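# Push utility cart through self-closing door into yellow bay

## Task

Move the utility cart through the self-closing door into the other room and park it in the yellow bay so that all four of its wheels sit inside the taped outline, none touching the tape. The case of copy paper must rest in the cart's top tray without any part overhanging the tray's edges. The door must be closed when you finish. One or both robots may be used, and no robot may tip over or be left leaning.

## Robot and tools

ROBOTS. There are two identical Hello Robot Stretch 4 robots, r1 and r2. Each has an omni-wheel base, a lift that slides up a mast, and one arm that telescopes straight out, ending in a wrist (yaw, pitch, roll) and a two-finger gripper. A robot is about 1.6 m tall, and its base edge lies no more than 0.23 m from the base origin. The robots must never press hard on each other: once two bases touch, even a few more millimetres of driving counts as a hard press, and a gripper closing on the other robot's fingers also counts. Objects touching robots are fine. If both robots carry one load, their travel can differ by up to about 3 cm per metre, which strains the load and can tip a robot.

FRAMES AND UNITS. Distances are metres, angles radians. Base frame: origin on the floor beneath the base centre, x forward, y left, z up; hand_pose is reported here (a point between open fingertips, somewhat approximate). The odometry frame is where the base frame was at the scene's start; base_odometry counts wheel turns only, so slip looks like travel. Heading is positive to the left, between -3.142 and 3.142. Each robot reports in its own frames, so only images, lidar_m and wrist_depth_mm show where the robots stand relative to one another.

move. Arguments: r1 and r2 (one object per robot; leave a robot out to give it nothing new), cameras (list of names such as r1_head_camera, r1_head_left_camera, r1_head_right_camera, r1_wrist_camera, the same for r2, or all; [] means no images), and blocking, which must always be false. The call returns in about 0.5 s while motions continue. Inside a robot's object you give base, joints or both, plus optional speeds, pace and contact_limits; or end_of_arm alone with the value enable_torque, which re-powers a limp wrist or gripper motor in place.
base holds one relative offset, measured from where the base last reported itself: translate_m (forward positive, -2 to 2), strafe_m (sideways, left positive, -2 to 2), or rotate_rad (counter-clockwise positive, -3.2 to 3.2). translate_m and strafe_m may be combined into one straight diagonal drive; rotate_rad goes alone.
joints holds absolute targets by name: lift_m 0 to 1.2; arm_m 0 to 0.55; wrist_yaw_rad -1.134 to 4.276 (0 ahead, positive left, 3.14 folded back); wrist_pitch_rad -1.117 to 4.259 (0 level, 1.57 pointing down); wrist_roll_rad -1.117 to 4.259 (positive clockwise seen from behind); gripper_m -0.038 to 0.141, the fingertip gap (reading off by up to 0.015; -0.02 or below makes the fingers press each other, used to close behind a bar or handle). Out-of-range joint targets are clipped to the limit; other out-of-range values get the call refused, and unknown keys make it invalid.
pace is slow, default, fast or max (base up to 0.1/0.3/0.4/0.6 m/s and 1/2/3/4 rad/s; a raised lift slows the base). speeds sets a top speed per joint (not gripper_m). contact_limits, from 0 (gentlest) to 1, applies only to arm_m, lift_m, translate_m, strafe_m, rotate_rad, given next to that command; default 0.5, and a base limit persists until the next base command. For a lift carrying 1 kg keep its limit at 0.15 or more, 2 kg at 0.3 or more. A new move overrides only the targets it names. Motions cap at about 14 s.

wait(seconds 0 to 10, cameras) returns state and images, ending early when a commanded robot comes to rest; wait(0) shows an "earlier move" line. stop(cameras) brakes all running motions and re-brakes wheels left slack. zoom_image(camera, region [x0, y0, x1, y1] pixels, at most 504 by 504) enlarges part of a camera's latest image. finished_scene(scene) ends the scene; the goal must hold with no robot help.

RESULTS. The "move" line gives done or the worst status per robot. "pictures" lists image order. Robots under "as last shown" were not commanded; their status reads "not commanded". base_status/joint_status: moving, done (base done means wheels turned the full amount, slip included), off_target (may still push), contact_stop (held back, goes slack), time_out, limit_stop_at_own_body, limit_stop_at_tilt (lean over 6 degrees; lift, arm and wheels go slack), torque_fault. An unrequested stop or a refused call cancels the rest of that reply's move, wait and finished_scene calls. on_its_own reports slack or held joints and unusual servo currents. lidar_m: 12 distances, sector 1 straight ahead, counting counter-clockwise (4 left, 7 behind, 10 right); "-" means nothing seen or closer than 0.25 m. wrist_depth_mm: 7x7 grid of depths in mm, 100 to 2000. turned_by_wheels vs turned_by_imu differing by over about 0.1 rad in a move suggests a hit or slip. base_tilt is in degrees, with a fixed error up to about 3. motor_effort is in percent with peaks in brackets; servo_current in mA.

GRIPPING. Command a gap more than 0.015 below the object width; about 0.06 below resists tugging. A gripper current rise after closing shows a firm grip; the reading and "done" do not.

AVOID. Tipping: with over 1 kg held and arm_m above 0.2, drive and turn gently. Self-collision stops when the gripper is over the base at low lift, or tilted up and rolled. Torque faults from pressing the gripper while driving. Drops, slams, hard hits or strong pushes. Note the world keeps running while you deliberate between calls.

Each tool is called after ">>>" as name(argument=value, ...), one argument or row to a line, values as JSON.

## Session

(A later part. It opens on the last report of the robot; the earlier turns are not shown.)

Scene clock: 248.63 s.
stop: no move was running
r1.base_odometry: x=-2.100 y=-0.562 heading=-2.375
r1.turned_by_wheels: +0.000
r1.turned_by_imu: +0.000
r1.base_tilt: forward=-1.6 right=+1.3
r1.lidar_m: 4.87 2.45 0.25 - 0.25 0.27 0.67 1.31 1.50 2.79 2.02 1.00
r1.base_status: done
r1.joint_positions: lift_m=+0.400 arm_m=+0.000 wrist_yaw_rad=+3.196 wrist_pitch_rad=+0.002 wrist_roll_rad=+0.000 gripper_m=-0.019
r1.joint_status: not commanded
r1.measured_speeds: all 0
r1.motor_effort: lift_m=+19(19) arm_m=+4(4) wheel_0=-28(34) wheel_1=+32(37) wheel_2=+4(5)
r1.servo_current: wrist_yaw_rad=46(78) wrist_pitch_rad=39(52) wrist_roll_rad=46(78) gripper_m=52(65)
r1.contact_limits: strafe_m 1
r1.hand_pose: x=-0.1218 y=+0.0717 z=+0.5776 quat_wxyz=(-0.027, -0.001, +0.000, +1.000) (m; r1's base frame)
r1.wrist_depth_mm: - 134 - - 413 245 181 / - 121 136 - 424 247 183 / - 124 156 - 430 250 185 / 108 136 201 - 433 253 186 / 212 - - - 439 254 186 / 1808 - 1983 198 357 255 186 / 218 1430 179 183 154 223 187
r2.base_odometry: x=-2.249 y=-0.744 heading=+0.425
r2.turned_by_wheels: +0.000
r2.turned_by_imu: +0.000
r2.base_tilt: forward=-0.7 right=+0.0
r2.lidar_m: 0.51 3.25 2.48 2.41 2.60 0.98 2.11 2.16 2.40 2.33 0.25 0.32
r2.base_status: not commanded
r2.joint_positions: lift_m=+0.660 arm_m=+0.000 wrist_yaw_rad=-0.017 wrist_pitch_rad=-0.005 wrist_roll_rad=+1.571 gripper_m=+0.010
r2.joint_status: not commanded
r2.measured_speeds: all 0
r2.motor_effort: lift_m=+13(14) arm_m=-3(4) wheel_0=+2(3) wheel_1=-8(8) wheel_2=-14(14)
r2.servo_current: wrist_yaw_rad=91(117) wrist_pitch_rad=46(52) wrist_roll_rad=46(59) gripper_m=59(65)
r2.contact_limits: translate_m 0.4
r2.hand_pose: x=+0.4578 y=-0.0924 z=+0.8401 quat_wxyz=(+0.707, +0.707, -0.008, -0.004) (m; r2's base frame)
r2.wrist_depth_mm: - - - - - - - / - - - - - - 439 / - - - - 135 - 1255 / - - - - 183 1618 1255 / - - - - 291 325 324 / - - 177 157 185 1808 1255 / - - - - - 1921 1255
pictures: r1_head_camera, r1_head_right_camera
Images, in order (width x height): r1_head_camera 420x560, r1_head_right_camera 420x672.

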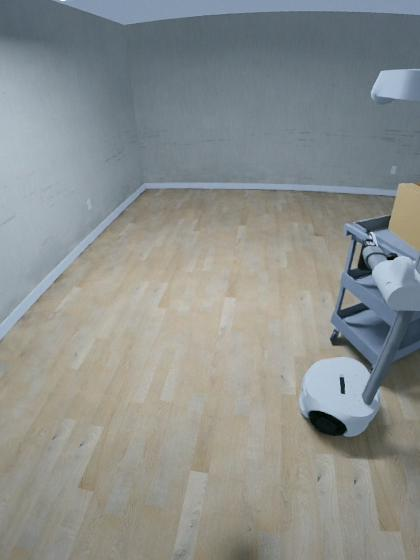

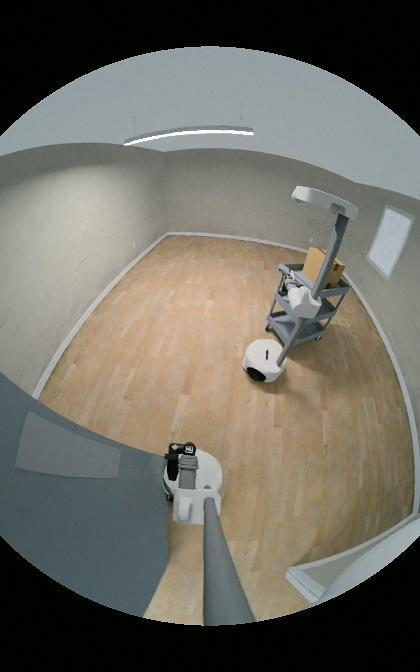

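>>> move(
  blocking=false,
  r1={"base":{"translate_m":0.12},"contact_limits":{"translate_m":1},"pace":"slow"},
  cameras=[],
)

>>> wait(
  seconds=4,
  cameras=[],
)

>>> move(
  blocking=false,
  r1={"base":{"strafe_m":0.17},"contact_limits":{"strafe_m":1},"pace":"slow"},
  cameras=[],
)

>>> wait(
  seconds=4,
  cameras=[],
)

>>> stop(
  cameras=["r1_head_camera","r1_head_right_camera"],
)

Scene clock: 255.53 s.
move: r1 moving
r1.base_odometry: x=-2.109 y=-0.571 heading=-2.375
r1.turned_by_wheels: +0.001
r1.turned_by_imu: +0.000
r1.base_tilt: forward=-1.6 right=+1.2
r1.lidar_m: 4.86 2.43 0.25 - 0.25 0.27 0.67 1.31 1.56 2.81 1.99 0.96
r1.base_status: translate_m moving
r1.joint_positions: lift_m=+0.400 arm_m=+0.000 wrist_yaw_rad=+3.196 wrist_pitch_rad=+0.002 wrist_roll_rad=+0.000 gripper_m=-0.019
r1.joint_status: not commanded
r1.measured_speeds: translate_m=+0.049 strafe_m=+0.000 rotate_rad=+0.001 lift_m=+0.000 arm_m=+0.000 wrist_yaw_rad=+0.000 wrist_pitch_rad=+0.000 wrist_roll_rad=+0.000
r1.motor_effort: lift_m=+18(19) arm_m=+3(4) wheel_0=+5(27) wheel_1=+9(29) wheel_2=-5(7)
r1.servo_current: wrist_yaw_rad=39(65) wrist_pitch_rad=39(46) wrist_roll_rad=59(59) gripper_m=46(59)
r1.contact_limits: translate_m 1
r1.hand_pose: x=-0.1218 y=+0.0717 z=+0.5776 quat_wxyz=(-0.027, -0.001, +0.000, +1.000) (m; r1's base frame)
r1.wrist_depth_mm: - 134 - - 415 245 181 / - 121 136 - 424 250 183 / - 124 156 - 430 251 184 / 108 135 201 - 433 253 186 / 213 - - - 439 255 187 / 220 - 1983 198 355 255 187 / 218 1366 179 183 154 224 186
r2: as last shown
r2.base_tilt: forward=-0.7 right=+0.1
r2.lidar_m: 0.49 3.22 2.48 2.39 2.59 0.96 2.09 2.15 2.42 2.34 0.25 0.31
r2.motor_effort: lift_m=+13(14) arm_m=-4(4) wheel_0=+2(2) wheel_1=-7(8) wheel_2=-13(14)
r2.servo_current: wrist_yaw_rad=111(111) wrist_pitch_rad=39(52) wrist_roll_rad=39(52) gripper_m=65(65)
r2.contact_limits: translate_m 0.4
r2.wrist_depth_mm: - - - - - - - / - - - - - - 439 / - - - - 134 - 1229 / - - - - 184 1618 1255 / - - - - 293 327 322 / - - 177 157 185 1756 1255 / - - - - - 1863 1255
pictures: none
No camera images: "cameras" was empty.

Scene clock: 257.53 s.
earlier move: r1 done
r1.base_odometry: x=-2.186 y=-0.645 heading=-2.375
r1.turned_by_wheels: +0.000
r1.turned_by_imu: +0.000
r1.base_tilt: forward=-1.6 right=+1.3
r1.lidar_m: 4.77 2.41 1.93 1.91 0.25 0.25 0.68 1.38 1.72 2.81 1.75 0.90
r1.base_status: done
r1.joint_positions: lift_m=+0.400 arm_m=+0.000 wrist_yaw_rad=+3.196 wrist_pitch_rad=+0.002 wrist_roll_rad=+0.000 gripper_m=-0.019
r1.joint_status: not commanded
r1.measured_speeds: all 0
r1.motor_effort: lift_m=+19(19) arm_m=+4(4) wheel_0=+1(27) wheel_1=+7(29) wheel_2=-2(7)
r1.servo_current: wrist_yaw_rad=46(65) wrist_pitch_rad=39(52) wrist_roll_rad=46(65) gripper_m=52(59)
r1.contact_limits: translate_m 1
r1.hand_pose: x=-0.1218 y=+0.0717 z=+0.5776 quat_wxyz=(-0.027, -0.001, +0.000, +1.000) (m; r1's base frame)
r1.wrist_depth_mm: - 134 - - 421 246 181 / - 121 136 - 433 250 183 / - 124 156 - 436 252 185 / 108 135 200 - 442 255 186 / 212 - - - 445 256 187 / 221 - 1921 198 362 257 187 / 219 1397 179 183 154 224 188
r2.base_odometry: x=-2.249 y=-0.744 heading=+0.425
r2.turned_by_wheels: +0.000
r2.turned_by_imu: +0.000
r2.base_tilt: forward=-0.7 right=+0.0
r2.lidar_m: 0.51 3.23 2.48 2.42 2.58 0.89 2.10 2.18 2.38 2.31 0.25 0.32
r2.base_status: not commanded
r2.joint_positions: lift_m=+0.660 arm_m=+0.000 wrist_yaw_rad=-0.017 wrist_pitch_rad=-0.005 wrist_roll_rad=+1.571 gripper_m=+0.010
r2.joint_status: not commanded
r2.measured_speeds: all 0
r2.motor_effort: lift_m=+13(14) arm_m=-3(4) wheel_0=+2(2) wheel_1=-8(8) wheel_2=-14(14)
r2.servo_current: wrist_yaw_rad=98(111) wrist_pitch_rad=46(52) wrist_roll_rad=46(65) gripper_m=59(65)
r2.contact_limits: translate_m 0.4
r2.hand_pose: x=+0.4578 y=-0.0924 z=+0.8401 quat_wxyz=(+0.707, +0.707, -0.008, -0.004) (m; r2's base frame)
r2.wrist_depth_mm: - - - - - - - / - - - - - - 442 / - - - - 135 - 1255 / - - - - 183 1661 1281 / - - - - 291 327 324 / - - 178 158 184 1808 1281 / - - - - - 1921 1255
wait: 2.00 of 4 s (r1 has come to rest)
pictures: none
No camera images: "cameras" was empty.

Scene clock: 258.03 s.
move: r1 moving
r1.base_odometry: x=-2.177 y=-0.655 heading=-2.374
r1.turned_by_wheels: +0.001
r1.turned_by_imu: -0.001
r1.base_tilt: forward=-1.6 right=+1.3
r1.lidar_m: 4.75 2.42 1.94 1.91 0.25 0.27 0.66 1.40 1.72 2.81 1.73 0.88
r1.base_status: strafe_m moving
r1.joint_positions: lift_m=+0.400 arm_m=+0.000 wrist_yaw_rad=+3.196 wrist_pitch_rad=+0.002 wrist_roll_rad=+0.000 gripper_m=-0.019
r1.joint_status: not commanded
r1.measured_speeds: translate_m=-0.002 strafe_m=+0.057 rotate_rad=+0.010 lift_m=+0.000 arm_m=+0.000 wrist_yaw_rad=+0.000 wrist_pitch_rad=+0.000 wrist_roll_rad=+0.000
r1.motor_effort: lift_m=+19(19) arm_m=+4(4) wheel_0=-28(28) wheel_1=+29(30) wheel_2=+2(2)
r1.servo_current: wrist_yaw_rad=39(59) wrist_pitch_rad=39(46) wrist_roll_rad=46(59) gripper_m=52(59)
r1.contact_limits: strafe_m 1
r1.hand_pose: x=-0.1218 y=+0.0717 z=+0.5776 quat_wxyz=(-0.027, -0.001, +0.000, +1.000) (m; r1's base frame)
r1.wrist_depth_mm: - 135 - - 402 240 177 / - 120 135 - 413 243 179 / - 125 166 - 413 246 181 / 109 135 210 - 418 248 182 / 215 - - - 424 248 182 / 225 - 1921 198 347 249 184 / 221 1430 179 183 154 220 183
r2: as last shown
r2.base_tilt: forward=-0.7 right=+0.1
r2.lidar_m: 0.48 3.22 2.46 2.40 2.56 0.90 2.06 2.15 2.36 2.32 0.25 0.32
r2.motor_effort: lift_m=+14(14) arm_m=-4(4) wheel_0=+2(3) wheel_1=-8(8) wheel_2=-14(14)
r2.servo_current: wrist_yaw_rad=91(104) wrist_pitch_rad=39(46) wrist_roll_rad=46(52) gripper_m=59(65)
r2.contact_limits: translate_m 0.4
r2.wrist_depth_mm: - - - - - - - / - - - - - - 442 / - - - - 134 - 1255 / - - - - 184 1661 1281 / - - - - 293 325 324 / - - 177 157 185 1756 1255 / - - - - - 1921 1281
pictures: none
No camera images: "cameras" was empty.

Scene clock: 259.30 s.
earlier move: r1 contact_stop
r1.base_odometry: x=-2.135 y=-0.691 heading=-2.345
r1.turned_by_wheels: +0.029
r1.turned_by_imu: +0.005
r1.base_tilt: forward=-1.6 right=+1.3
r1.lidar_m: 4.78 2.39 1.93 1.92 0.25 0.26 0.67 1.43 1.73 2.82 1.74 0.87
r1.base_status: strafe_m contact_stop (by the wheels' count: +0.069 of +0.170)
r1.joint_positions: lift_m=+0.400 arm_m=+0.000 wrist_yaw_rad=+3.196 wrist_pitch_rad=+0.002 wrist_roll_rad=+0.000 gripper_m=-0.019
r1.joint_status: not commanded
r1.measured_speeds: all 0
r1.on_its_own: the wheels are slack since a contact_stop
r1.motor_effort: lift_m=+18(19) arm_m=+4(4) wheel_0=+0(33) wheel_1=+0(37) wheel_2=+0(4)
r1.servo_current: wrist_yaw_rad=39(65) wrist_pitch_rad=46(52) wrist_roll_rad=52(65) gripper_m=59(59)
r1.contact_limits: strafe_m 1
r1.hand_pose: x=-0.1218 y=+0.0717 z=+0.5776 quat_wxyz=(-0.027, -0.001, +0.000, +1.000) (m; r1's base frame)
r1.wrist_depth_mm: - 134 - - 404 240 178 / - 121 135 - 415 245 180 / - 125 177 - 424 246 182 / 109 135 211 - 427 265 183 / 215 - - - 433 249 183 / 224 - 1863 199 351 251 183 / 1336 1397 179 184 154 219 183
r2.base_odometry: x=-2.249 y=-0.744 heading=+0.425
r2.turned_by_wheels: +0.000
r2.turned_by_imu: +0.000
r2.base_tilt: forward=-0.7 right=+0.0
r2.lidar_m: 0.50 3.23 2.47 2.41 2.59 0.91 2.07 2.19 2.40 2.33 0.25 0.31
r2.base_status: not commanded
r2.joint_positions: lift_m=+0.660 arm_m=+0.000 wrist_yaw_rad=-0.017 wrist_pitch_rad=-0.005 wrist_roll_rad=+1.571 gripper_m=+0.010
r2.joint_status: not commanded
r2.measured_speeds: all 0
r2.motor_effort: lift_m=+13(14) arm_m=-3(4) wheel_0=+2(3) wheel_1=-7(8) wheel_2=-13(14)
r2.servo_current: wrist_yaw_rad=104(104) wrist_pitch_rad=46(52) wrist_roll_rad=46(52) gripper_m=65(65)
r2.contact_limits: translate_m 0.4
r2.hand_pose: x=+0.4578 y=-0.0924 z=+0.8401 quat_wxyz=(+0.707, +0.707, -0.008, -0.004) (m; r2's base frame)
r2.wrist_depth_mm: - - - - - - - / - - - - - - 442 / - - - - 135 - 1255 / - - - - 184 1661 1255 / - - - - 291 325 324 / - - 178 157 183 1756 1281 / - - - - - 1921 1229
wait: 1.27 of 4 s (r1 has come to rest)
pictures: none
No camera images: "cameras" was empty.

Scene clock: 259.63 s.
stop: r1's wheels hold again
r1.base_odometry: x=-2.135 y=-0.691 heading=-2.345
r1.turned_by_wheels: +0.000
r1.turned_by_imu: +0.000
r1.base_tilt: forward=-1.6 right=+1.3
r1.lidar_m: 4.77 2.42 1.93 1.91 0.25 0.27 0.70 1.37 1.68 2.82 1.70 0.89
r1.base_status: strafe_m contact_stop (by the wheels' count: +0.069 of +0.170)
r1.joint_positions: lift_m=+0.400 arm_m=+0.000 wrist_yaw_rad=+3.196 wrist_pitch_rad=+0.002 wrist_roll_rad=+0.000 gripper_m=-0.019
r1.joint_status: not commanded
r1.measured_speeds: all 0
r1.motor_effort: lift_m=+18(19) arm_m=+4(4) wheel_0=-1(33) wheel_1=+0(37) wheel_2=+0(4)
r1.servo_current: wrist_yaw_rad=52(65) wrist_pitch_rad=39(52) wrist_roll_rad=59(65) gripper_m=52(59)
r1.contact_limits: strafe_m 1
r1.hand_pose: x=-0.1218 y=+0.0717 z=+0.5776 quat_wxyz=(-0.027, -0.001, +0.000, +1.000) (m; r1's base frame)
r1.wrist_depth_mm: - 134 - - 407 241 177 / - 121 135 - 413 245 180 / - 125 177 - 421 245 182 / 109 135 210 - 424 266 182 / 215 - - - 430 250 183 / 225 - 1921 198 349 251 184 / 1308 1430 179 183 154 219 183
r2.base_odometry: x=-2.249 y=-0.744 heading=+0.425
r2.turned_by_wheels: +0.000
r2.turned_by_imu: +0.000
r2.base_tilt: forward=-0.7 right=+0.1
r2.lidar_m: 0.51 3.22 2.47 2.37 2.59 0.88 2.09 2.19 2.40 2.30 0.26 0.33
r2.base_status: not commanded
r2.joint_positions: lift_m=+0.660 arm_m=+0.000 wrist_yaw_rad=-0.017 wrist_pitch_rad=-0.005 wrist_roll_rad=+1.571 gripper_m=+0.010
r2.joint_status: not commanded
r2.measured_speeds: all 0
r2.motor_effort: lift_m=+13(14) arm_m=-4(4) wheel_0=+2(3) wheel_1=-8(8) wheel_2=-14(14)
r2.servo_current: wrist_yaw_rad=91(104) wrist_pitch_rad=46(52) wrist_roll_rad=52(52) gripper_m=59(65)
r2.contact_limits: translate_m 0.4
r2.hand_pose: x=+0.4578 y=-0.0924 z=+0.8401 quat_wxyz=(+0.707, +0.707, -0.008, -0.004) (m; r2's base frame)
r2.wrist_depth_mm: - - - - - - - / - - - - - - 445 / - - - - 135 - 1281 / - - - - 184 1537 1281 / - - - - 291 327 325 / - - 177 157 184 1756 1255 / - - - - - 1863 1281
pictures: r1_head_camera, r1_head_right_camera
Images, in order (width x height): r1_head_camera 420x560, r1_head_right_camera 420x672.

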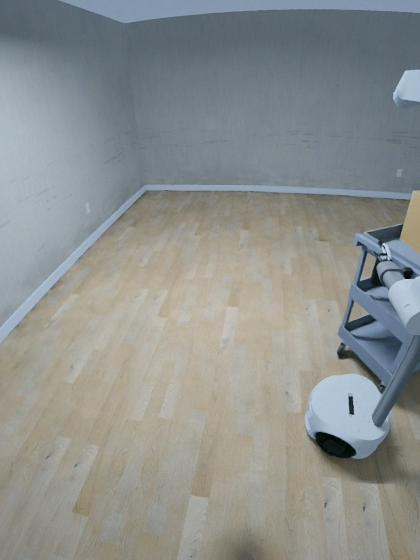

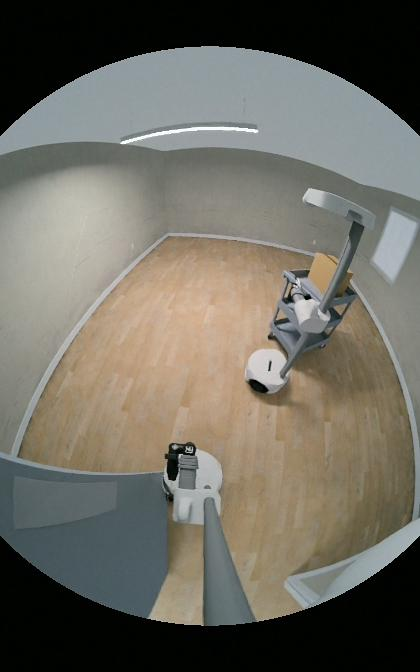

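>>> move(
  blocking=false,
  r2={"base":{"rotate_rad":0.06},"pace":"slow"},
  cameras=[],
)

>>> wait(
  seconds=2,
  cameras=[],
)

>>> move(
  blocking=false,
  r2={"base":{"translate_m":-0.55},"pace":"slow","contact_limits":{"translate_m":0.3}},
  cameras=[],
)

>>> wait(
  seconds=8,
  cameras=["r2_head_camera","r1_head_right_camera","r2_head_left_camera"],
)

Scene clock: 275.13 s.
move: r2 moving
r1: as last shown
r1.lidar_m: 4.76 2.44 1.93 1.88 0.25 0.25 0.71 1.39 1.72 2.82 1.72 0.87
r1.motor_effort: lift_m=+18(19) arm_m=+4(4) wheel_0=+0(0) wheel_1=+1(1) wheel_2=+0(0)
r1.servo_current: wrist_yaw_rad=52(65) wrist_pitch_rad=46(46) wrist_roll_rad=33(72) gripper_m=52(52)
r1.contact_limits: strafe_m 1
r1.wrist_depth_mm: - 135 - - 404 241 177 / - 121 135 - 413 244 179 / - 125 178 - 421 245 182 / 109 135 211 - 421 266 182 / 215 - - - 433 249 184 / 226 - 1921 199 349 249 183 / 1336 1397 179 183 154 220 183
r2.base_odometry: x=-2.250 y=-0.745 heading=+0.482
r2.turned_by_wheels: +0.057
r2.turned_by_imu: +0.047
r2.base_tilt: forward=-0.7 right=+0.1
r2.lidar_m: 0.51 3.10 2.47 2.41 2.61 0.89 2.11 2.21 2.34 2.31 0.25 0.31
r2.base_status: rotate_rad moving
r2.joint_positions: lift_m=+0.660 arm_m=+0.000 wrist_yaw_rad=-0.027 wrist_pitch_rad=-0.005 wrist_roll_rad=+1.571 gripper_m=+0.010
r2.joint_status: not commanded
r2.measured_speeds: translate_m=+0.000 strafe_m=+0.000 rotate_rad=+0.006 lift_m=+0.000 arm_m=+0.000 wrist_yaw_rad=-0.003 wrist_pitch_rad=+0.000 wrist_roll_rad=+0.000
r2.motor_effort: lift_m=+14(14) arm_m=-3(4) wheel_0=-13(13) wheel_1=-10(12) wheel_2=-20(20)
r2.servo_current: wrist_yaw_rad=169(169) wrist_pitch_rad=46(46) wrist_roll_rad=46(52) gripper_m=59(65)
r2.hand_pose: x=+0.4568 y=-0.0952 z=+0.8401 quat_wxyz=(+0.707, +0.707, -0.011, -0.008) (m; r2's base frame)
r2.wrist_depth_mm: - - - - - - - / - - - - - - 436 / - - - - 140 - 1255 / - - - - 183 1618 1255 / - - - - 320 325 325 / - - 183 188 185 1756 1255 / - - - - - 1863 1255
pictures: none
No camera images: "cameras" was empty.

Scene clock: 275.40 s.
earlier move: r2 done
r1.base_odometry: x=-2.135 y=-0.691 heading=-2.345
r1.turned_by_wheels: +0.000
r1.turned_by_imu: +0.000
r1.base_tilt: forward=-1.6 right=+1.3
r1.lidar_m: 4.77 2.42 1.93 1.90 0.25 0.26 0.71 1.36 1.73 2.81 1.73 0.87
r1.base_status: not commanded
r1.joint_positions: lift_m=+0.400 arm_m=+0.000 wrist_yaw_rad=+3.196 wrist_pitch_rad=+0.002 wrist_roll_rad=+0.000 gripper_m=-0.019
r1.joint_status: not commanded
r1.measured_speeds: all 0
r1.motor_effort: lift_m=+18(19) arm_m=+4(4) wheel_0=+0(1) wheel_1=+0(1) wheel_2=+0(0)
r1.servo_current: wrist_yaw_rad=52(65) wrist_pitch_rad=39(46) wrist_roll_rad=52(72) gripper_m=52(59)
r1.contact_limits: strafe_m 1
r1.hand_pose: x=-0.1218 y=+0.0717 z=+0.5776 quat_wxyz=(-0.027, -0.001, +0.000, +1.000) (m; r1's base frame)
r1.wrist_depth_mm: - 135 - - 404 241 177 / - 121 135 - 415 243 179 / - 125 177 - 418 246 181 / 109 136 211 - 421 266 182 / 214 - - - 433 249 183 / 225 - 1921 199 349 250 183 / 1308 1397 179 184 154 219 183
r2.base_odometry: x=-2.250 y=-0.745 heading=+0.482
r2.turned_by_wheels: +0.000
r2.turned_by_imu: -0.001
r2.base_tilt: forward=-0.7 right=+0.1
r2.lidar_m: 0.51 3.12 2.46 2.42 2.63 0.92 2.10 2.20 2.35 2.32 0.27 0.32
r2.base_status: done
r2.joint_positions: lift_m=+0.660 arm_m=+0.000 wrist_yaw_rad=-0.027 wrist_pitch_rad=-0.005 wrist_roll_rad=+1.571 gripper_m=+0.010
r2.joint_status: not commanded
r2.measured_speeds: all 0
r2.on_its_own: wrist_yaw_rad is at rest, and its servo_current (182 mA) is outside its rest range (0 to 104 mA)
r2.motor_effort: lift_m=+13(14) arm_m=+1(4) wheel_0=-11(13) wheel_1=-10(12) wheel_2=-19(20)
r2.servo_current: wrist_yaw_rad=182(182) wrist_pitch_rad=46(52) wrist_roll_rad=33(59) gripper_m=59(65)
r2.hand_pose: x=+0.4568 y=-0.0952 z=+0.8401 quat_wxyz=(+0.707, +0.707, -0.011, -0.008) (m; r2's base frame)
r2.wrist_depth_mm: - - - - - - - / - - - - - - 433 / - - - - 140 - 1255 / - - - - 183 1618 1255 / - - - - 291 327 324 / - - 182 189 185 1756 1281 / - - - - - 1863 1255
wait: 0.27 of 2 s (r2 has come to rest)
pictures: none
No camera images: "cameras" was empty.

Scene clock: 275.90 s.
move: r2 moving
r1: as last shown
r1.lidar_m: 4.77 2.42 1.95 1.90 0.25 0.27 0.69 1.40 1.73 2.83 1.75 0.87
r1.motor_effort: lift_m=+19(19) arm_m=+4(4) wheel_0=+0(1) wheel_1=+0(1) wheel_2=+0(0)
r1.servo_current: wrist_yaw_rad=39(65) wrist_pitch_rad=33(46) wrist_roll_rad=59(65) gripper_m=52(65)
r1.contact_limits: strafe_m 1
r1.wrist_depth_mm: - 135 - - 407 241 178 / - 121 135 - 413 245 179 / - 125 177 - 421 246 182 / 109 135 212 - 430 266 182 / 215 - - - 427 249 184 / 226 - 1983 199 351 251 183 / 1281 1430 180 184 154 218 183
r2.base_odometry: x=-2.260 y=-0.750 heading=+0.480
r2.turned_by_wheels: -0.002
r2.turned_by_imu: -0.002
r2.base_tilt: forward=-0.6 right=+0.1
r2.lidar_m: 0.51 3.10 2.45 2.41 2.62 0.89 2.07 2.16 2.34 2.33 0.25 0.33
r2.base_status: translate_m moving
r2.joint_positions: lift_m=+0.660 arm_m=+0.000 wrist_yaw_rad=-0.027 wrist_pitch_rad=-0.005 wrist_roll_rad=+1.571 gripper_m=+0.010
r2.joint_status: not commanded
r2.measured_speeds: translate_m=-0.048 strafe_m=-0.001 rotate_rad=+0.001 lift_m=+0.000 arm_m=+0.000 wrist_yaw_rad=+0.000 wrist_pitch_rad=+0.000 wrist_roll_rad=+0.000
r2.motor_effort: lift_m=+13(14) arm_m=+4(4) wheel_0=-15(18) wheel_1=-11(11) wheel_2=+3(17)
r2.servo_current: wrist_yaw_rad=176(182) wrist_pitch_rad=52(52) wrist_roll_rad=65(65) gripper_m=52(65)
r2.contact_limits: translate_m 0.3
r2.hand_pose: x=+0.4568 y=-0.0952 z=+0.8401 quat_wxyz=(+0.707, +0.707, -0.011, -0.008) (m; r2's base frame)
r2.wrist_depth_mm: - - - - - - - / - - - - - - 433 / - - - - 140 - 1229 / - - - - 183 1618 1255 / - - - - 320 327 324 / - - 179 187 185 1708 1255 / - - - - - 1618 1255
pictures: none
No camera images: "cameras" was empty.

Scene clock: 282.20 s.
earlier move: r2 done
r1.base_odometry: x=-2.135 y=-0.691 heading=-2.345
r1.turned_by_wheels: +0.000
r1.turned_by_imu: +0.000
r1.base_tilt: forward=-1.6 right=+1.2
r1.lidar_m: 4.77 2.41 1.95 1.90 0.25 0.27 0.66 1.40 1.73 2.82 0.49 0.59
r1.base_status: not commanded
r1.joint_positions: lift_m=+0.400 arm_m=+0.000 wrist_yaw_rad=+3.196 wrist_pitch_rad=+0.002 wrist_roll_rad=+0.000 gripper_m=-0.019
r1.joint_status: not commanded
r1.measured_speeds: all 0
r1.motor_effort: lift_m=+18(19) arm_m=+4(4) wheel_0=+0(1) wheel_1=+1(1) wheel_2=+0(0)
r1.servo_current: wrist_yaw_rad=46(78) wrist_pitch_rad=46(52) wrist_roll_rad=46(65) gripper_m=52(65)
r1.contact_limits: strafe_m 1
r1.hand_pose: x=-0.1218 y=+0.0717 z=+0.5776 quat_wxyz=(-0.027, -0.001, +0.000, +1.000) (m; r1's base frame)
r1.wrist_depth_mm: - 135 - - 407 241 177 / - 121 135 - 413 244 179 / - 125 177 - 424 246 182 / 109 135 212 - 427 266 182 / 215 - - - 433 250 183 / 226 - 1983 198 351 251 183 / 1281 1430 179 183 154 219 183
r2.base_odometry: x=-2.737 y=-0.999 heading=+0.481
r2.turned_by_wheels: +0.001
r2.turned_by_imu: -0.002
r2.base_tilt: forward=-0.7 right=+0.1
r2.lidar_m: 0.41 3.16 2.50 2.47 0.49 0.59 1.54 1.61 2.30 2.26 2.46 0.43
r2.base_status: done
r2.joint_positions: lift_m=+0.660 arm_m=+0.000 wrist_yaw_rad=-0.006 wrist_pitch_rad=-0.005 wrist_roll_rad=+1.571 gripper_m=+0.010
r2.joint_status: not commanded
r2.measured_speeds: all 0
r2.motor_effort: lift_m=+14(14) arm_m=+4(4) wheel_0=-7(18) wheel_1=-6(11) wheel_2=+4(17)
r2.servo_current: wrist_yaw_rad=46(182) wrist_pitch_rad=46(52) wrist_roll_rad=52(65) gripper_m=59(72)
r2.contact_limits: translate_m 0.3
r2.hand_pose: x=+0.4588 y=-0.0891 z=+0.8401 quat_wxyz=(+0.707, +0.707, -0.004, +0.000) (m; r2's base frame)
r2.wrist_depth_mm: - - - 194 253 1808 - / - - - 249 250 820 - / - 469 459 246 247 - - / - - 469 244 243 831 - / - - 477 202 241 820 - / - - 189 182 182 - - / - - - - - 1921 517
wait: 6.30 of 8 s (r2 has come to rest)
pictures: r1_head_right_camera, r2_head_camera, r2_head_left_camera
Images, in order (width x height): r1_head_right_camera 420x672, r2_head_camera 420x560, r2_head_left_camera 420x672.

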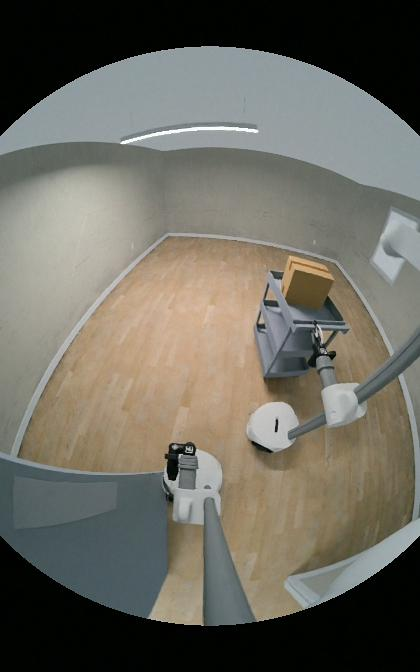

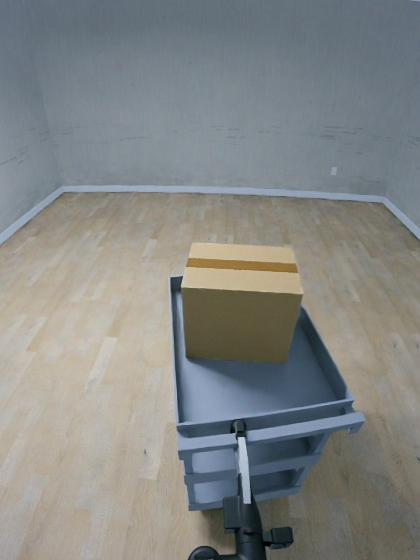

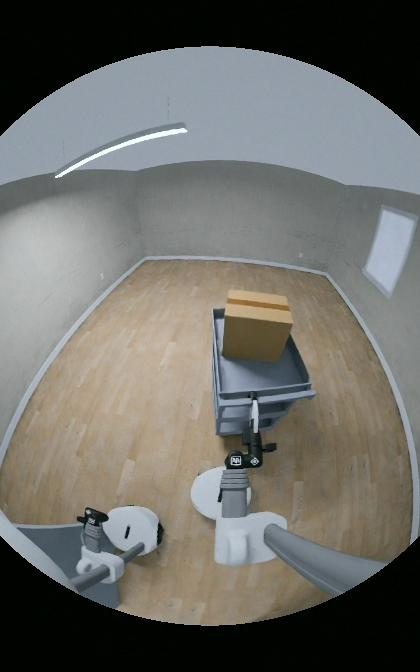

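>>> move(
  blocking=false,
  r2={"base":{"translate_m":-0.7},"pace":"slow","contact_limits":{"translate_m":0.3}},
  cameras=[],
)

>>> wait(
  seconds=9,
  cameras=["r2_head_camera","r2_head_right_camera","r2_head_left_camera"],
)

Scene clock: 287.63 s.
move: r2 moving
r1: as last shown
r1.base_tilt: forward=-1.6 right=+1.3
r1.lidar_m: 4.78 2.44 1.92 1.90 0.25 0.26 0.69 1.41 1.73 2.82 0.49 0.55
r1.motor_effort: lift_m=+19(19) arm_m=+4(4) wheel_0=+0(0) wheel_1=+0(0) wheel_2=+0(0)
r1.servo_current: wrist_yaw_rad=33(52) wrist_pitch_rad=46(46) wrist_roll_rad=39(52) gripper_m=52(59)
r1.contact_limits: strafe_m 1
r1.wrist_depth_mm: - 135 - - 404 241 178 / - 121 135 - 415 244 179 / - 125 177 - 418 246 181 / 109 135 212 - 421 267 182 / 214 - - - 433 251 183 / 225 - 1921 199 351 250 184 / 1281 1430 179 185 154 219 183
r2.base_odometry: x=-2.748 y=-1.005 heading=+0.480
r2.turned_by_wheels: +0.000
r2.turned_by_imu: +0.000
r2.base_tilt: forward=-0.7 right=+0.1
r2.lidar_m: 0.39 3.19 2.53 2.47 0.47 0.59 1.52 1.60 2.30 2.24 2.46 0.46
r2.base_status: translate_m moving
r2.joint_positions: lift_m=+0.660 arm_m=+0.000 wrist_yaw_rad=-0.005 wrist_pitch_rad=-0.005 wrist_roll_rad=+1.571 gripper_m=+0.010
r2.joint_status: not commanded
r2.measured_speeds: translate_m=-0.048 strafe_m=+0.000 rotate_rad=-0.001 lift_m=+0.000 arm_m=+0.000 wrist_yaw_rad=+0.018 wrist_pitch_rad=+0.000 wrist_roll_rad=+0.000
r2.motor_effort: lift_m=+14(14) arm_m=+3(4) wheel_0=-7(10) wheel_1=-7(9) wheel_2=+10(13)
r2.servo_current: wrist_yaw_rad=52(59) wrist_pitch_rad=46(52) wrist_roll_rad=59(59) gripper_m=65(72)
r2.contact_limits: translate_m 0.3
r2.hand_pose: x=+0.4589 y=-0.0888 z=+0.8401 quat_wxyz=(+0.707, +0.707, -0.004, +0.000) (m; r2's base frame)
r2.wrist_depth_mm: - - - 193 251 1756 - / - - - 249 249 820 - / - 469 462 246 246 - - / - - 469 243 244 842 - / - - 488 202 241 820 - / - - 189 182 183 1863 - / - - - - - 1921 512
pictures: none
No camera images: "cameras" was empty.

Scene clock: 295.40 s.
earlier move: r2 done
r1.base_odometry: x=-2.135 y=-0.691 heading=-2.345
r1.turned_by_wheels: +0.000
r1.turned_by_imu: +0.000
r1.base_tilt: forward=-1.6 right=+1.3
r1.lidar_m: 0.40 2.41 1.91 1.91 0.25 0.28 0.70 0.57 0.44 0.47 0.37 0.35
r1.base_status: not commanded
r1.joint_positions: lift_m=+0.400 arm_m=+0.000 wrist_yaw_rad=+3.196 wrist_pitch_rad=+0.002 wrist_roll_rad=+0.000 gripper_m=-0.019
r1.joint_status: not commanded
r1.measured_speeds: all 0
r1.motor_effort: lift_m=+18(19) arm_m=+4(4) wheel_0=+0(1) wheel_1=+1(1) wheel_2=+0(0)
r1.servo_current: wrist_yaw_rad=39(85) wrist_pitch_rad=39(59) wrist_roll_rad=59(72) gripper_m=52(59)
r1.contact_limits: strafe_m 1
r1.hand_pose: x=-0.1218 y=+0.0717 z=+0.5776 quat_wxyz=(-0.027, -0.001, +0.000, +1.000) (m; r1's base frame)
r1.wrist_depth_mm: - 134 - - 407 242 177 / - 121 135 - 413 245 179 / - 125 177 - 418 245 181 / 109 135 211 - 427 266 183 / 214 - - - 427 251 183 / 225 - 1921 198 351 252 184 / 1308 1430 179 185 154 218 183
r2.base_odometry: x=-3.357 y=-1.323 heading=+0.482
r2.turned_by_wheels: +0.001
r2.turned_by_imu: +0.006
r2.base_tilt: forward=-0.7 right=+0.0
r2.lidar_m: 0.31 0.40 0.43 0.49 0.78 1.11 0.89 0.88 1.35 2.19 2.40 0.53
r2.base_status: done
r2.joint_positions: lift_m=+0.660 arm_m=+0.000 wrist_yaw_rad=+0.011 wrist_pitch_rad=-0.005 wrist_roll_rad=+1.571 gripper_m=+0.010
r2.joint_status: not commanded
r2.measured_speeds: all 0
r2.motor_effort: lift_m=+13(14) arm_m=-3(4) wheel_0=+3(12) wheel_1=-4(9) wheel_2=+12(17)
r2.servo_current: wrist_yaw_rad=72(85) wrist_pitch_rad=52(59) wrist_roll_rad=52(72) gripper_m=59(72)
r2.contact_limits: translate_m 0.3
r2.hand_pose: x=+0.4603 y=-0.0841 z=+0.8401 quat_wxyz=(+0.707, +0.707, +0.002, +0.006) (m; r2's base frame)
r2.wrist_depth_mm: - - - - - 1756 1229 / - - - 415 - 1863 1182 / - - - 357 436 1708 480 / - - - 301 343 1863 539 / - - - 211 281 - - / - - 190 183 183 778 - / - - 439 - 211 - -
wait: 7.77 of 9 s (r2 has come to rest)
pictures: r2_head_camera, r2_head_left_camera, r2_head_right_camera
Images, in order (width x height): r2_head_camera 420x560, r2_head_left_camera 420x672, r2_head_right_camera 420x672.

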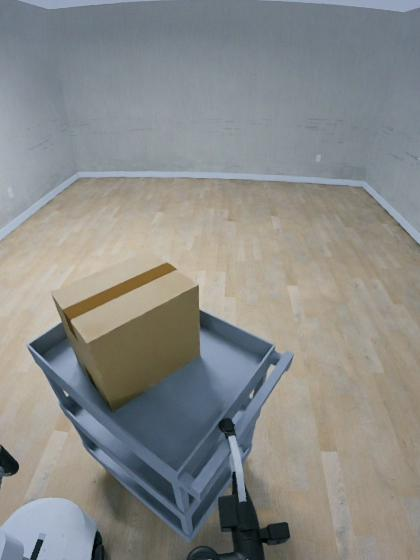

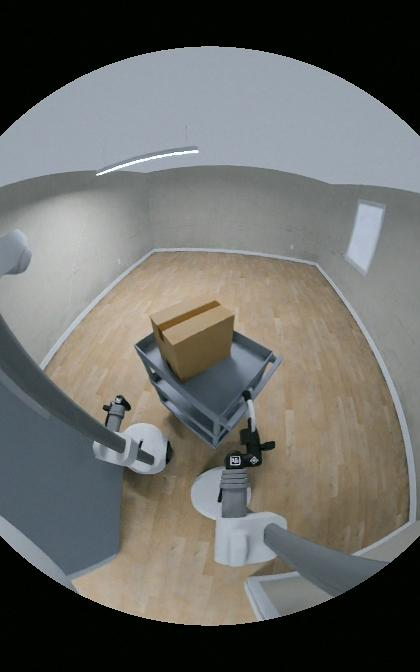

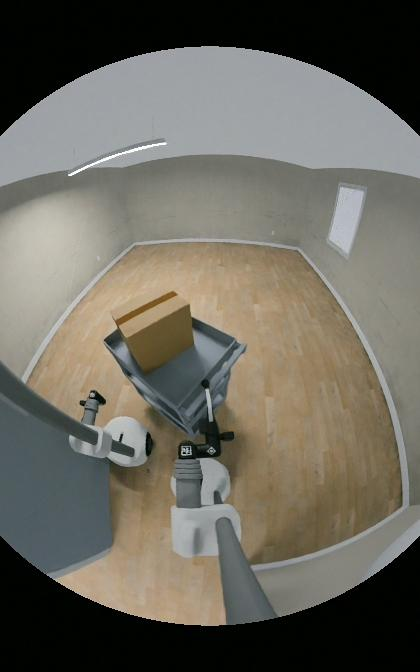

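>>> move(
  blocking=false,
  r2={"base":{"translate_m":0.75},"pace":"slow","contact_limits":{"translate_m":0.4}},
  cameras=[],
)

>>> wait(
  seconds=9,
  cameras=["r2_head_left_camera"],
)

Scene clock: 317.63 s.
move: r2 moving
r1: as last shown
r1.lidar_m: 0.40 2.44 1.93 1.90 0.25 0.25 0.70 1.40 0.44 0.45 0.36 0.33
r1.motor_effort: lift_m=+19(19) arm_m=+4(4) wheel_0=+0(1) wheel_1=+0(1) wheel_2=+0(0)
r1.servo_current: wrist_yaw_rad=65(65) wrist_pitch_rad=39(52) wrist_roll_rad=65(65) gripper_m=52(59)
r1.contact_limits: strafe_m 1
r1.wrist_depth_mm: - 134 - - 407 242 177 / - 121 135 - 413 244 180 / - 125 177 - 415 247 181 / 109 135 211 - 424 265 183 / 216 - - - 433 249 183 / 225 - 1921 198 349 250 183 / 1308 1430 179 183 154 219 183
r2.base_odometry: x=-3.347 y=-1.317 heading=+0.483
r2.turned_by_wheels: +0.001
r2.turned_by_imu: +0.001
r2.base_tilt: forward=-0.7 right=+0.1
r2.lidar_m: 0.32 0.41 0.42 0.46 0.79 1.10 0.89 0.86 1.32 2.19 2.37 0.52
r2.base_status: translate_m moving
r2.joint_positions: lift_m=+0.660 arm_m=+0.000 wrist_yaw_rad=+0.011 wrist_pitch_rad=-0.005 wrist_roll_rad=+1.571 gripper_m=+0.010
r2.joint_status: not commanded
r2.measured_speeds: translate_m=+0.049 strafe_m=+0.000 rotate_rad=+0.000 lift_m=+0.000 arm_m=+0.000 wrist_yaw_rad=+0.000 wrist_pitch_rad=+0.000 wrist_roll_rad=+0.000
r2.motor_effort: lift_m=+14(14) arm_m=-3(4) wheel_0=+12(17) wheel_1=+8(8) wheel_2=-7(11)
r2.servo_current: wrist_yaw_rad=65(72) wrist_pitch_rad=39(52) wrist_roll_rad=46(59) gripper_m=65(65)
r2.contact_limits: translate_m 0.4
r2.hand_pose: x=+0.4603 y=-0.0841 z=+0.8401 quat_wxyz=(+0.707, +0.707, +0.002, +0.006) (m; r2's base frame)
r2.wrist_depth_mm: - - - - - 1756 1229 / - - - 413 - 1808 1229 / - - - 362 439 1618 433 / - - - 300 340 1808 517 / - - - 212 278 - - / - 1921 188 179 183 750 - / - 1983 424 - 207 - -
pictures: none
No camera images: "cameras" was empty.

Scene clock: 325.93 s.
earlier move: r2 done
r1.base_odometry: x=-2.135 y=-0.691 heading=-2.345
r1.turned_by_wheels: +0.000
r1.turned_by_imu: -0.001
r1.base_tilt: forward=-1.6 right=+1.3
r1.lidar_m: 0.85 2.42 1.93 1.87 0.25 0.27 0.68 1.38 1.72 2.83 0.51 0.56
r1.base_status: not commanded
r1.joint_positions: lift_m=+0.400 arm_m=+0.000 wrist_yaw_rad=+3.196 wrist_pitch_rad=+0.002 wrist_roll_rad=+0.000 gripper_m=-0.019
r1.joint_status: not commanded
r1.measured_speeds: all 0
r1.motor_effort: lift_m=+19(19) arm_m=+4(4) wheel_0=+0(1) wheel_1=+0(1) wheel_2=+0(0)
r1.servo_current: wrist_yaw_rad=65(72) wrist_pitch_rad=46(59) wrist_roll_rad=33(65) gripper_m=59(65)
r1.contact_limits: strafe_m 1
r1.hand_pose: x=-0.1218 y=+0.0717 z=+0.5776 quat_wxyz=(-0.027, -0.001, +0.000, +1.000) (m; r1's base frame)
r1.wrist_depth_mm: - 135 - - 404 242 178 / - 121 135 - 413 244 180 / - 125 177 - 418 245 182 / 109 135 211 - 427 266 182 / 215 - - - 427 251 184 / 225 - 1863 199 351 251 183 / 1308 1464 179 183 154 220 183
r2.base_odometry: x=-2.694 y=-0.974 heading=+0.484
r2.turned_by_wheels: +0.001
r2.turned_by_imu: +0.029
r2.base_tilt: forward=-0.7 right=+0.0
r2.lidar_m: 0.28 0.31 0.65 2.46 0.51 0.59 1.56 1.69 2.30 2.28 2.49 3.87
r2.base_status: done
r2.joint_positions: lift_m=+0.660 arm_m=+0.000 wrist_yaw_rad=+0.031 wrist_pitch_rad=-0.006 wrist_roll_rad=+1.571 gripper_m=+0.010
r2.joint_status: not commanded
r2.measured_speeds: all 0
r2.on_its_own: wrist_yaw_rad is at rest, and its servo_current (221 mA) is outside its rest range (0 to 104 mA)
r2.motor_effort: lift_m=+13(14) arm_m=+4(4) wheel_0=+15(27) wheel_1=+9(16) wheel_2=+0(19)
r2.servo_current: wrist_yaw_rad=221(234) wrist_pitch_rad=39(52) wrist_roll_rad=46(65) gripper_m=65(65)
r2.contact_limits: translate_m 0.4
r2.hand_pose: x=+0.4619 y=-0.0784 z=+0.8403 quat_wxyz=(+0.707, +0.707, +0.009, +0.013) (m; r2's base frame)
r2.wrist_depth_mm: - - - - - 1863 1255 / - - - - - 1921 1255 / - - - 449 - 1863 1255 / - - - 392 - 1863 480 / - - - 220 349 1863 504 / - - - 180 186 1808 544 / - - 430 - 213 1708 -
wait: 8.30 of 9 s (r2 has come to rest)
pictures: r2_head_left_camera
Images, in order (width x height): r2_head_left_camera 420x672.

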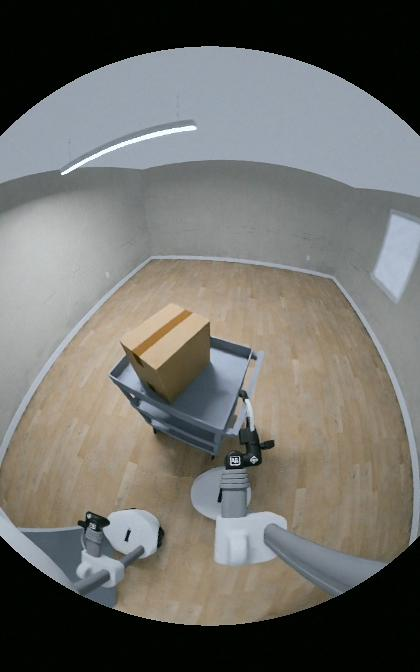

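>>> move(
  blocking=false,
  r2={"base":{"rotate_rad":0.85},"pace":"slow"},
  cameras=[],
)

>>> wait(
  seconds=3,
  cameras=[],
)

>>> move(
  blocking=false,
  r2={"base":{"translate_m":-0.75},"pace":"slow","contact_limits":{"translate_m":0.4}},
  cameras=["r2_head_left_camera"],
)

>>> wait(
  seconds=9,
  cameras=["r2_head_left_camera","r2_head_right_camera"],
)

Scene clock: 338.67 s.
move: r2 moving
r1: as last shown
r1.turned_by_imu: +0.000
r1.lidar_m: 0.87 2.43 1.92 1.91 0.25 0.27 0.69 1.38 1.71 2.81 0.51 0.54
r1.motor_effort: lift_m=+18(19) arm_m=+4(4) wheel_0=+0(1) wheel_1=+0(1) wheel_2=+0(0)
r1.servo_current: wrist_yaw_rad=65(72) wrist_pitch_rad=39(46) wrist_roll_rad=52(59) gripper_m=52(59)
r1.contact_limits: strafe_m 1
r1.wrist_depth_mm: - 135 - - 407 241 177 / - 121 135 - 415 244 180 / - 125 177 - 421 245 182 / 109 136 212 - 427 265 182 / 214 - - - 433 250 183 / 224 - 1921 199 349 250 184 / 1336 1430 179 184 154 218 183
r2.base_odometry: x=-2.694 y=-0.974 heading=+0.607
r2.turned_by_wheels: +0.123
r2.turned_by_imu: +0.120
r2.base_tilt: forward=-0.7 right=+0.1
r2.lidar_m: 0.29 0.38 2.46 0.63 0.50 0.75 1.60 1.80 2.29 2.31 2.67 0.52
r2.base_status: rotate_rad moving
r2.joint_positions: lift_m=+0.660 arm_m=+0.000 wrist_yaw_rad=+0.004 wrist_pitch_rad=-0.006 wrist_roll_rad=+1.571 gripper_m=+0.010
r2.joint_status: not commanded
r2.measured_speeds: translate_m=+0.002 strafe_m=-0.001 rotate_rad=+0.492 lift_m=+0.000 arm_m=+0.000 wrist_yaw_rad=-0.067 wrist_pitch_rad=+0.000 wrist_roll_rad=+0.000
r2.motor_effort: lift_m=+13(14) arm_m=+4(4) wheel_0=-7(17) wheel_1=-5(8) wheel_2=-12(13)
r2.servo_current: wrist_yaw_rad=39(221) wrist_pitch_rad=52(52) wrist_roll_rad=46(59) gripper_m=65(65)
r2.hand_pose: x=+0.4596 y=-0.0862 z=+0.8403 quat_wxyz=(+0.707, +0.707, -0.001, +0.004) (m; r2's base frame)
r2.wrist_depth_mm: - - - - - 1808 1229 / - - - - - 1863 1229 / - - - 427 - 1756 1182 / - - - 324 399 1921 488 / - - - 202 296 1863 521 / - - 187 172 185 1921 - / - - 427 - 199 634 -
pictures: none
No camera images: "cameras" was empty.

Scene clock: 340.30 s.
earlier move: r2 done
r1.base_odometry: x=-2.135 y=-0.691 heading=-2.345
r1.turned_by_wheels: +0.000
r1.turned_by_imu: +0.000
r1.base_tilt: forward=-1.6 right=+1.3
r1.lidar_m: 0.88 2.41 1.92 1.89 0.25 0.28 0.67 1.39 1.75 2.82 0.56 0.58
r1.base_status: not commanded
r1.joint_positions: lift_m=+0.400 arm_m=+0.000 wrist_yaw_rad=+3.196 wrist_pitch_rad=+0.002 wrist_roll_rad=+0.000 gripper_m=-0.019
r1.joint_status: not commanded
r1.measured_speeds: all 0
r1.motor_effort: lift_m=+19(19) arm_m=+4(4) wheel_0=+0(1) wheel_1=+0(1) wheel_2=+0(0)
r1.servo_current: wrist_yaw_rad=39(72) wrist_pitch_rad=46(46) wrist_roll_rad=52(72) gripper_m=46(59)
r1.contact_limits: strafe_m 1
r1.hand_pose: x=-0.1218 y=+0.0717 z=+0.5776 quat_wxyz=(-0.027, -0.001, +0.000, +1.000) (m; r1's base frame)
r1.wrist_depth_mm: - 135 - - 407 240 177 / - 121 135 - 415 244 180 / - 125 177 - 421 246 182 / 109 135 211 - 424 266 183 / 215 - - - 430 250 183 / 226 - 1921 199 347 250 184 / 1308 1366 179 183 154 220 183
r2.base_odometry: x=-2.693 y=-0.974 heading=+1.332
r2.turned_by_wheels: +0.725
r2.turned_by_imu: +0.573
r2.base_tilt: forward=-0.6 right=+0.1
r2.lidar_m: 0.40 2.47 0.62 0.56 1.42 1.60 1.95 2.27 2.25 2.76 4.22 0.43
r2.base_status: done
r2.joint_positions: lift_m=+0.660 arm_m=+0.000 wrist_yaw_rad=-0.004 wrist_pitch_rad=-0.006 wrist_roll_rad=+1.571 gripper_m=+0.010
r2.joint_status: not commanded
r2.measured_speeds: all 0
r2.motor_effort: lift_m=+13(14) arm_m=-4(4) wheel_0=-10(24) wheel_1=-5(12) wheel_2=-5(29)
r2.servo_current: wrist_yaw_rad=52(221) wrist_pitch_rad=46(52) wrist_roll_rad=46(65) gripper_m=52(65)
r2.hand_pose: x=+0.4589 y=-0.0886 z=+0.8403 quat_wxyz=(+0.707, +0.707, -0.004, +0.001) (m; r2's base frame)
r2.wrist_depth_mm: - - - 193 252 1756 - / - - - 249 248 809 - / - - 466 245 246 - - / - - 477 243 243 842 - / - - 484 201 240 820 - / - - 189 181 183 1863 - / - - - - - 1921 1160
wait: 1.63 of 3 s (r2 has come to rest)
pictures: none
No camera images: "cameras" was empty.

Scene clock: 340.80 s.
move: r2 moving
r1: as last shown
r1.lidar_m: 0.88 2.41 1.93 1.89 0.25 0.26 0.67 1.41 1.72 2.83 0.56 0.59
r1.servo_current: wrist_yaw_rad=46(65) wrist_pitch_rad=46(46) wrist_roll_rad=52(59) gripper_m=59(59)
r1.contact_limits: strafe_m 1
r1.wrist_depth_mm: - 135 - - 404 240 177 / - 121 135 - 415 244 179 / - 125 178 - 418 246 181 / 109 135 211 - 427 266 183 / 214 - - - 433 250 184 / 226 - 1921 200 349 250 183 / 1308 1430 179 183 154 219 183
r2.base_odometry: x=-2.696 y=-0.986 heading=+1.332
r2.turned_by_wheels: +0.000
r2.turned_by_imu: +0.000
r2.base_tilt: forward=-0.7 right=+0.1
r2.lidar_m: 0.39 2.49 0.63 0.54 1.47 1.61 1.91 2.25 2.25 2.73 4.24 0.46
r2.base_status: translate_m moving
r2.joint_positions: lift_m=+0.660 arm_m=+0.000 wrist_yaw_rad=-0.002 wrist_pitch_rad=-0.006 wrist_roll_rad=+1.571 gripper_m=+0.010
r2.joint_status: not commanded
r2.measured_speeds: translate_m=-0.049 strafe_m=+0.001 rotate_rad=-0.001 lift_m=+0.000 arm_m=+0.000 wrist_yaw_rad=+0.012 wrist_pitch_rad=+0.000 wrist_roll_rad=+0.000
r2.motor_effort: lift_m=+14(14) arm_m=-3(4) wheel_0=-9(13) wheel_1=-9(9) wheel_2=+14(14)
r2.servo_current: wrist_yaw_rad=46(52) wrist_pitch_rad=46(52) wrist_roll_rad=52(59) gripper_m=65(65)
r2.contact_limits: translate_m 0.4
r2.hand_pose: x=+0.4592 y=-0.0879 z=+0.8403 quat_wxyz=(+0.707, +0.707, -0.003, +0.002) (m; r2's base frame)
r2.wrist_depth_mm: - - - 191 250 1921 - / - - 459 248 249 788 - / - - 466 245 245 842 - / - - 473 243 244 831 - / - - 488 202 240 820 - / - - 186 183 183 1863 - / - - - - - 1863 1229
pictures: r2_head_left_camera
Images, in order (width x height): r2_head_left_camera 420x672.

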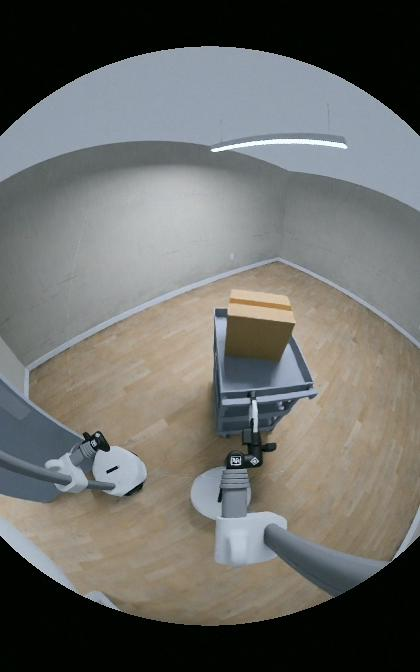

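Scene clock: 349.07 s.
earlier move: r2 done
r1.base_odometry: x=-2.135 y=-0.691 heading=-2.345
r1.turned_by_wheels: +0.000
r1.turned_by_imu: -0.001
r1.base_tilt: forward=-1.6 right=+1.3
r1.lidar_m: 4.77 2.43 1.93 1.89 0.25 0.27 0.72 1.38 1.04 0.75 0.52 0.46
r1.base_status: not commanded
r1.joint_positions: lift_m=+0.400 arm_m=+0.000 wrist_yaw_rad=+3.196 wrist_pitch_rad=+0.002 wrist_roll_rad=+0.000 gripper_m=-0.019
r1.joint_status: not commanded
r1.measured_speeds: all 0
r1.motor_effort: lift_m=+18(19) arm_m=+4(4) wheel_0=+0(1) wheel_1=+0(1) wheel_2=+0(0)
r1.servo_current: wrist_yaw_rad=52(72) wrist_pitch_rad=46(52) wrist_roll_rad=39(72) gripper_m=59(65)
r1.contact_limits: strafe_m 1
r1.hand_pose: x=-0.1218 y=+0.0717 z=+0.5776 quat_wxyz=(-0.027, -0.001, +0.000, +1.000) (m; r1's base frame)
r1.wrist_depth_mm: - 135 - - 407 241 177 / - 121 135 - 413 244 179 / - 125 177 - 418 246 181 / 109 136 211 - 427 265 183 / 215 - - - 433 251 183 / 225 - 1983 198 351 250 184 / 1336 1430 179 183 154 219 183
r2.base_odometry: x=-2.870 y=-1.702 heading=+1.332
r2.turned_by_wheels: +0.001
r2.turned_by_imu: +0.006
r2.base_tilt: forward=-0.7 right=+0.0
r2.lidar_m: 0.35 0.70 0.91 1.42 1.07 1.08 1.34 1.69 1.71 2.08 3.91 0.47
r2.base_status: done
r2.joint_positions: lift_m=+0.660 arm_m=+0.000 wrist_yaw_rad=+0.008 wrist_pitch_rad=-0.006 wrist_roll_rad=+1.571 gripper_m=+0.010
r2.joint_status: not commanded
r2.measured_speeds: all 0
r2.motor_effort: lift_m=+14(14) arm_m=-3(4) wheel_0=+0(13) wheel_1=-5(10) wheel_2=+9(15)
r2.servo_current: wrist_yaw_rad=59(72) wrist_pitch_rad=46(52) wrist_roll_rad=52(59) gripper_m=59(65)
r2.contact_limits: translate_m 0.4
r2.hand_pose: x=+0.4600 y=-0.0852 z=+0.8403 quat_wxyz=(+0.707, +0.707, +0.001, +0.005) (m; r2's base frame)
r2.wrist_depth_mm: - - - 319 364 1808 1255 / - - - 296 312 1808 500 / - - - 277 291 - - / - - 492 208 266 866 - / - - 480 196 250 831 - / - - 189 185 177 809 - / - - 455 - 220 - -
wait: 8.27 of 9 s (r2 has come to rest)
pictures: r2_head_left_camera, r2_head_right_camera
Images, in order (width x height): r2_head_left_camera 420x672, r2_head_right_camera 420x672.

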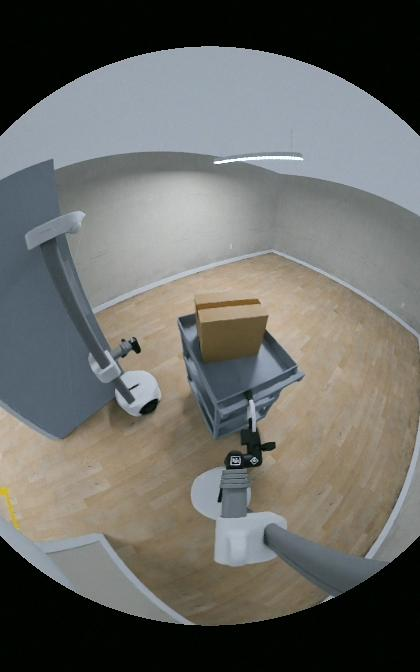

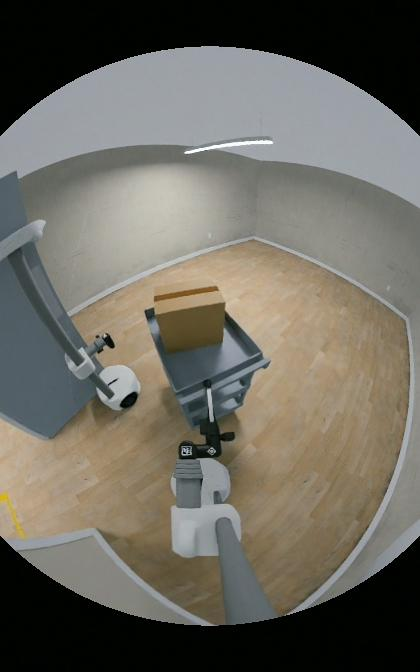

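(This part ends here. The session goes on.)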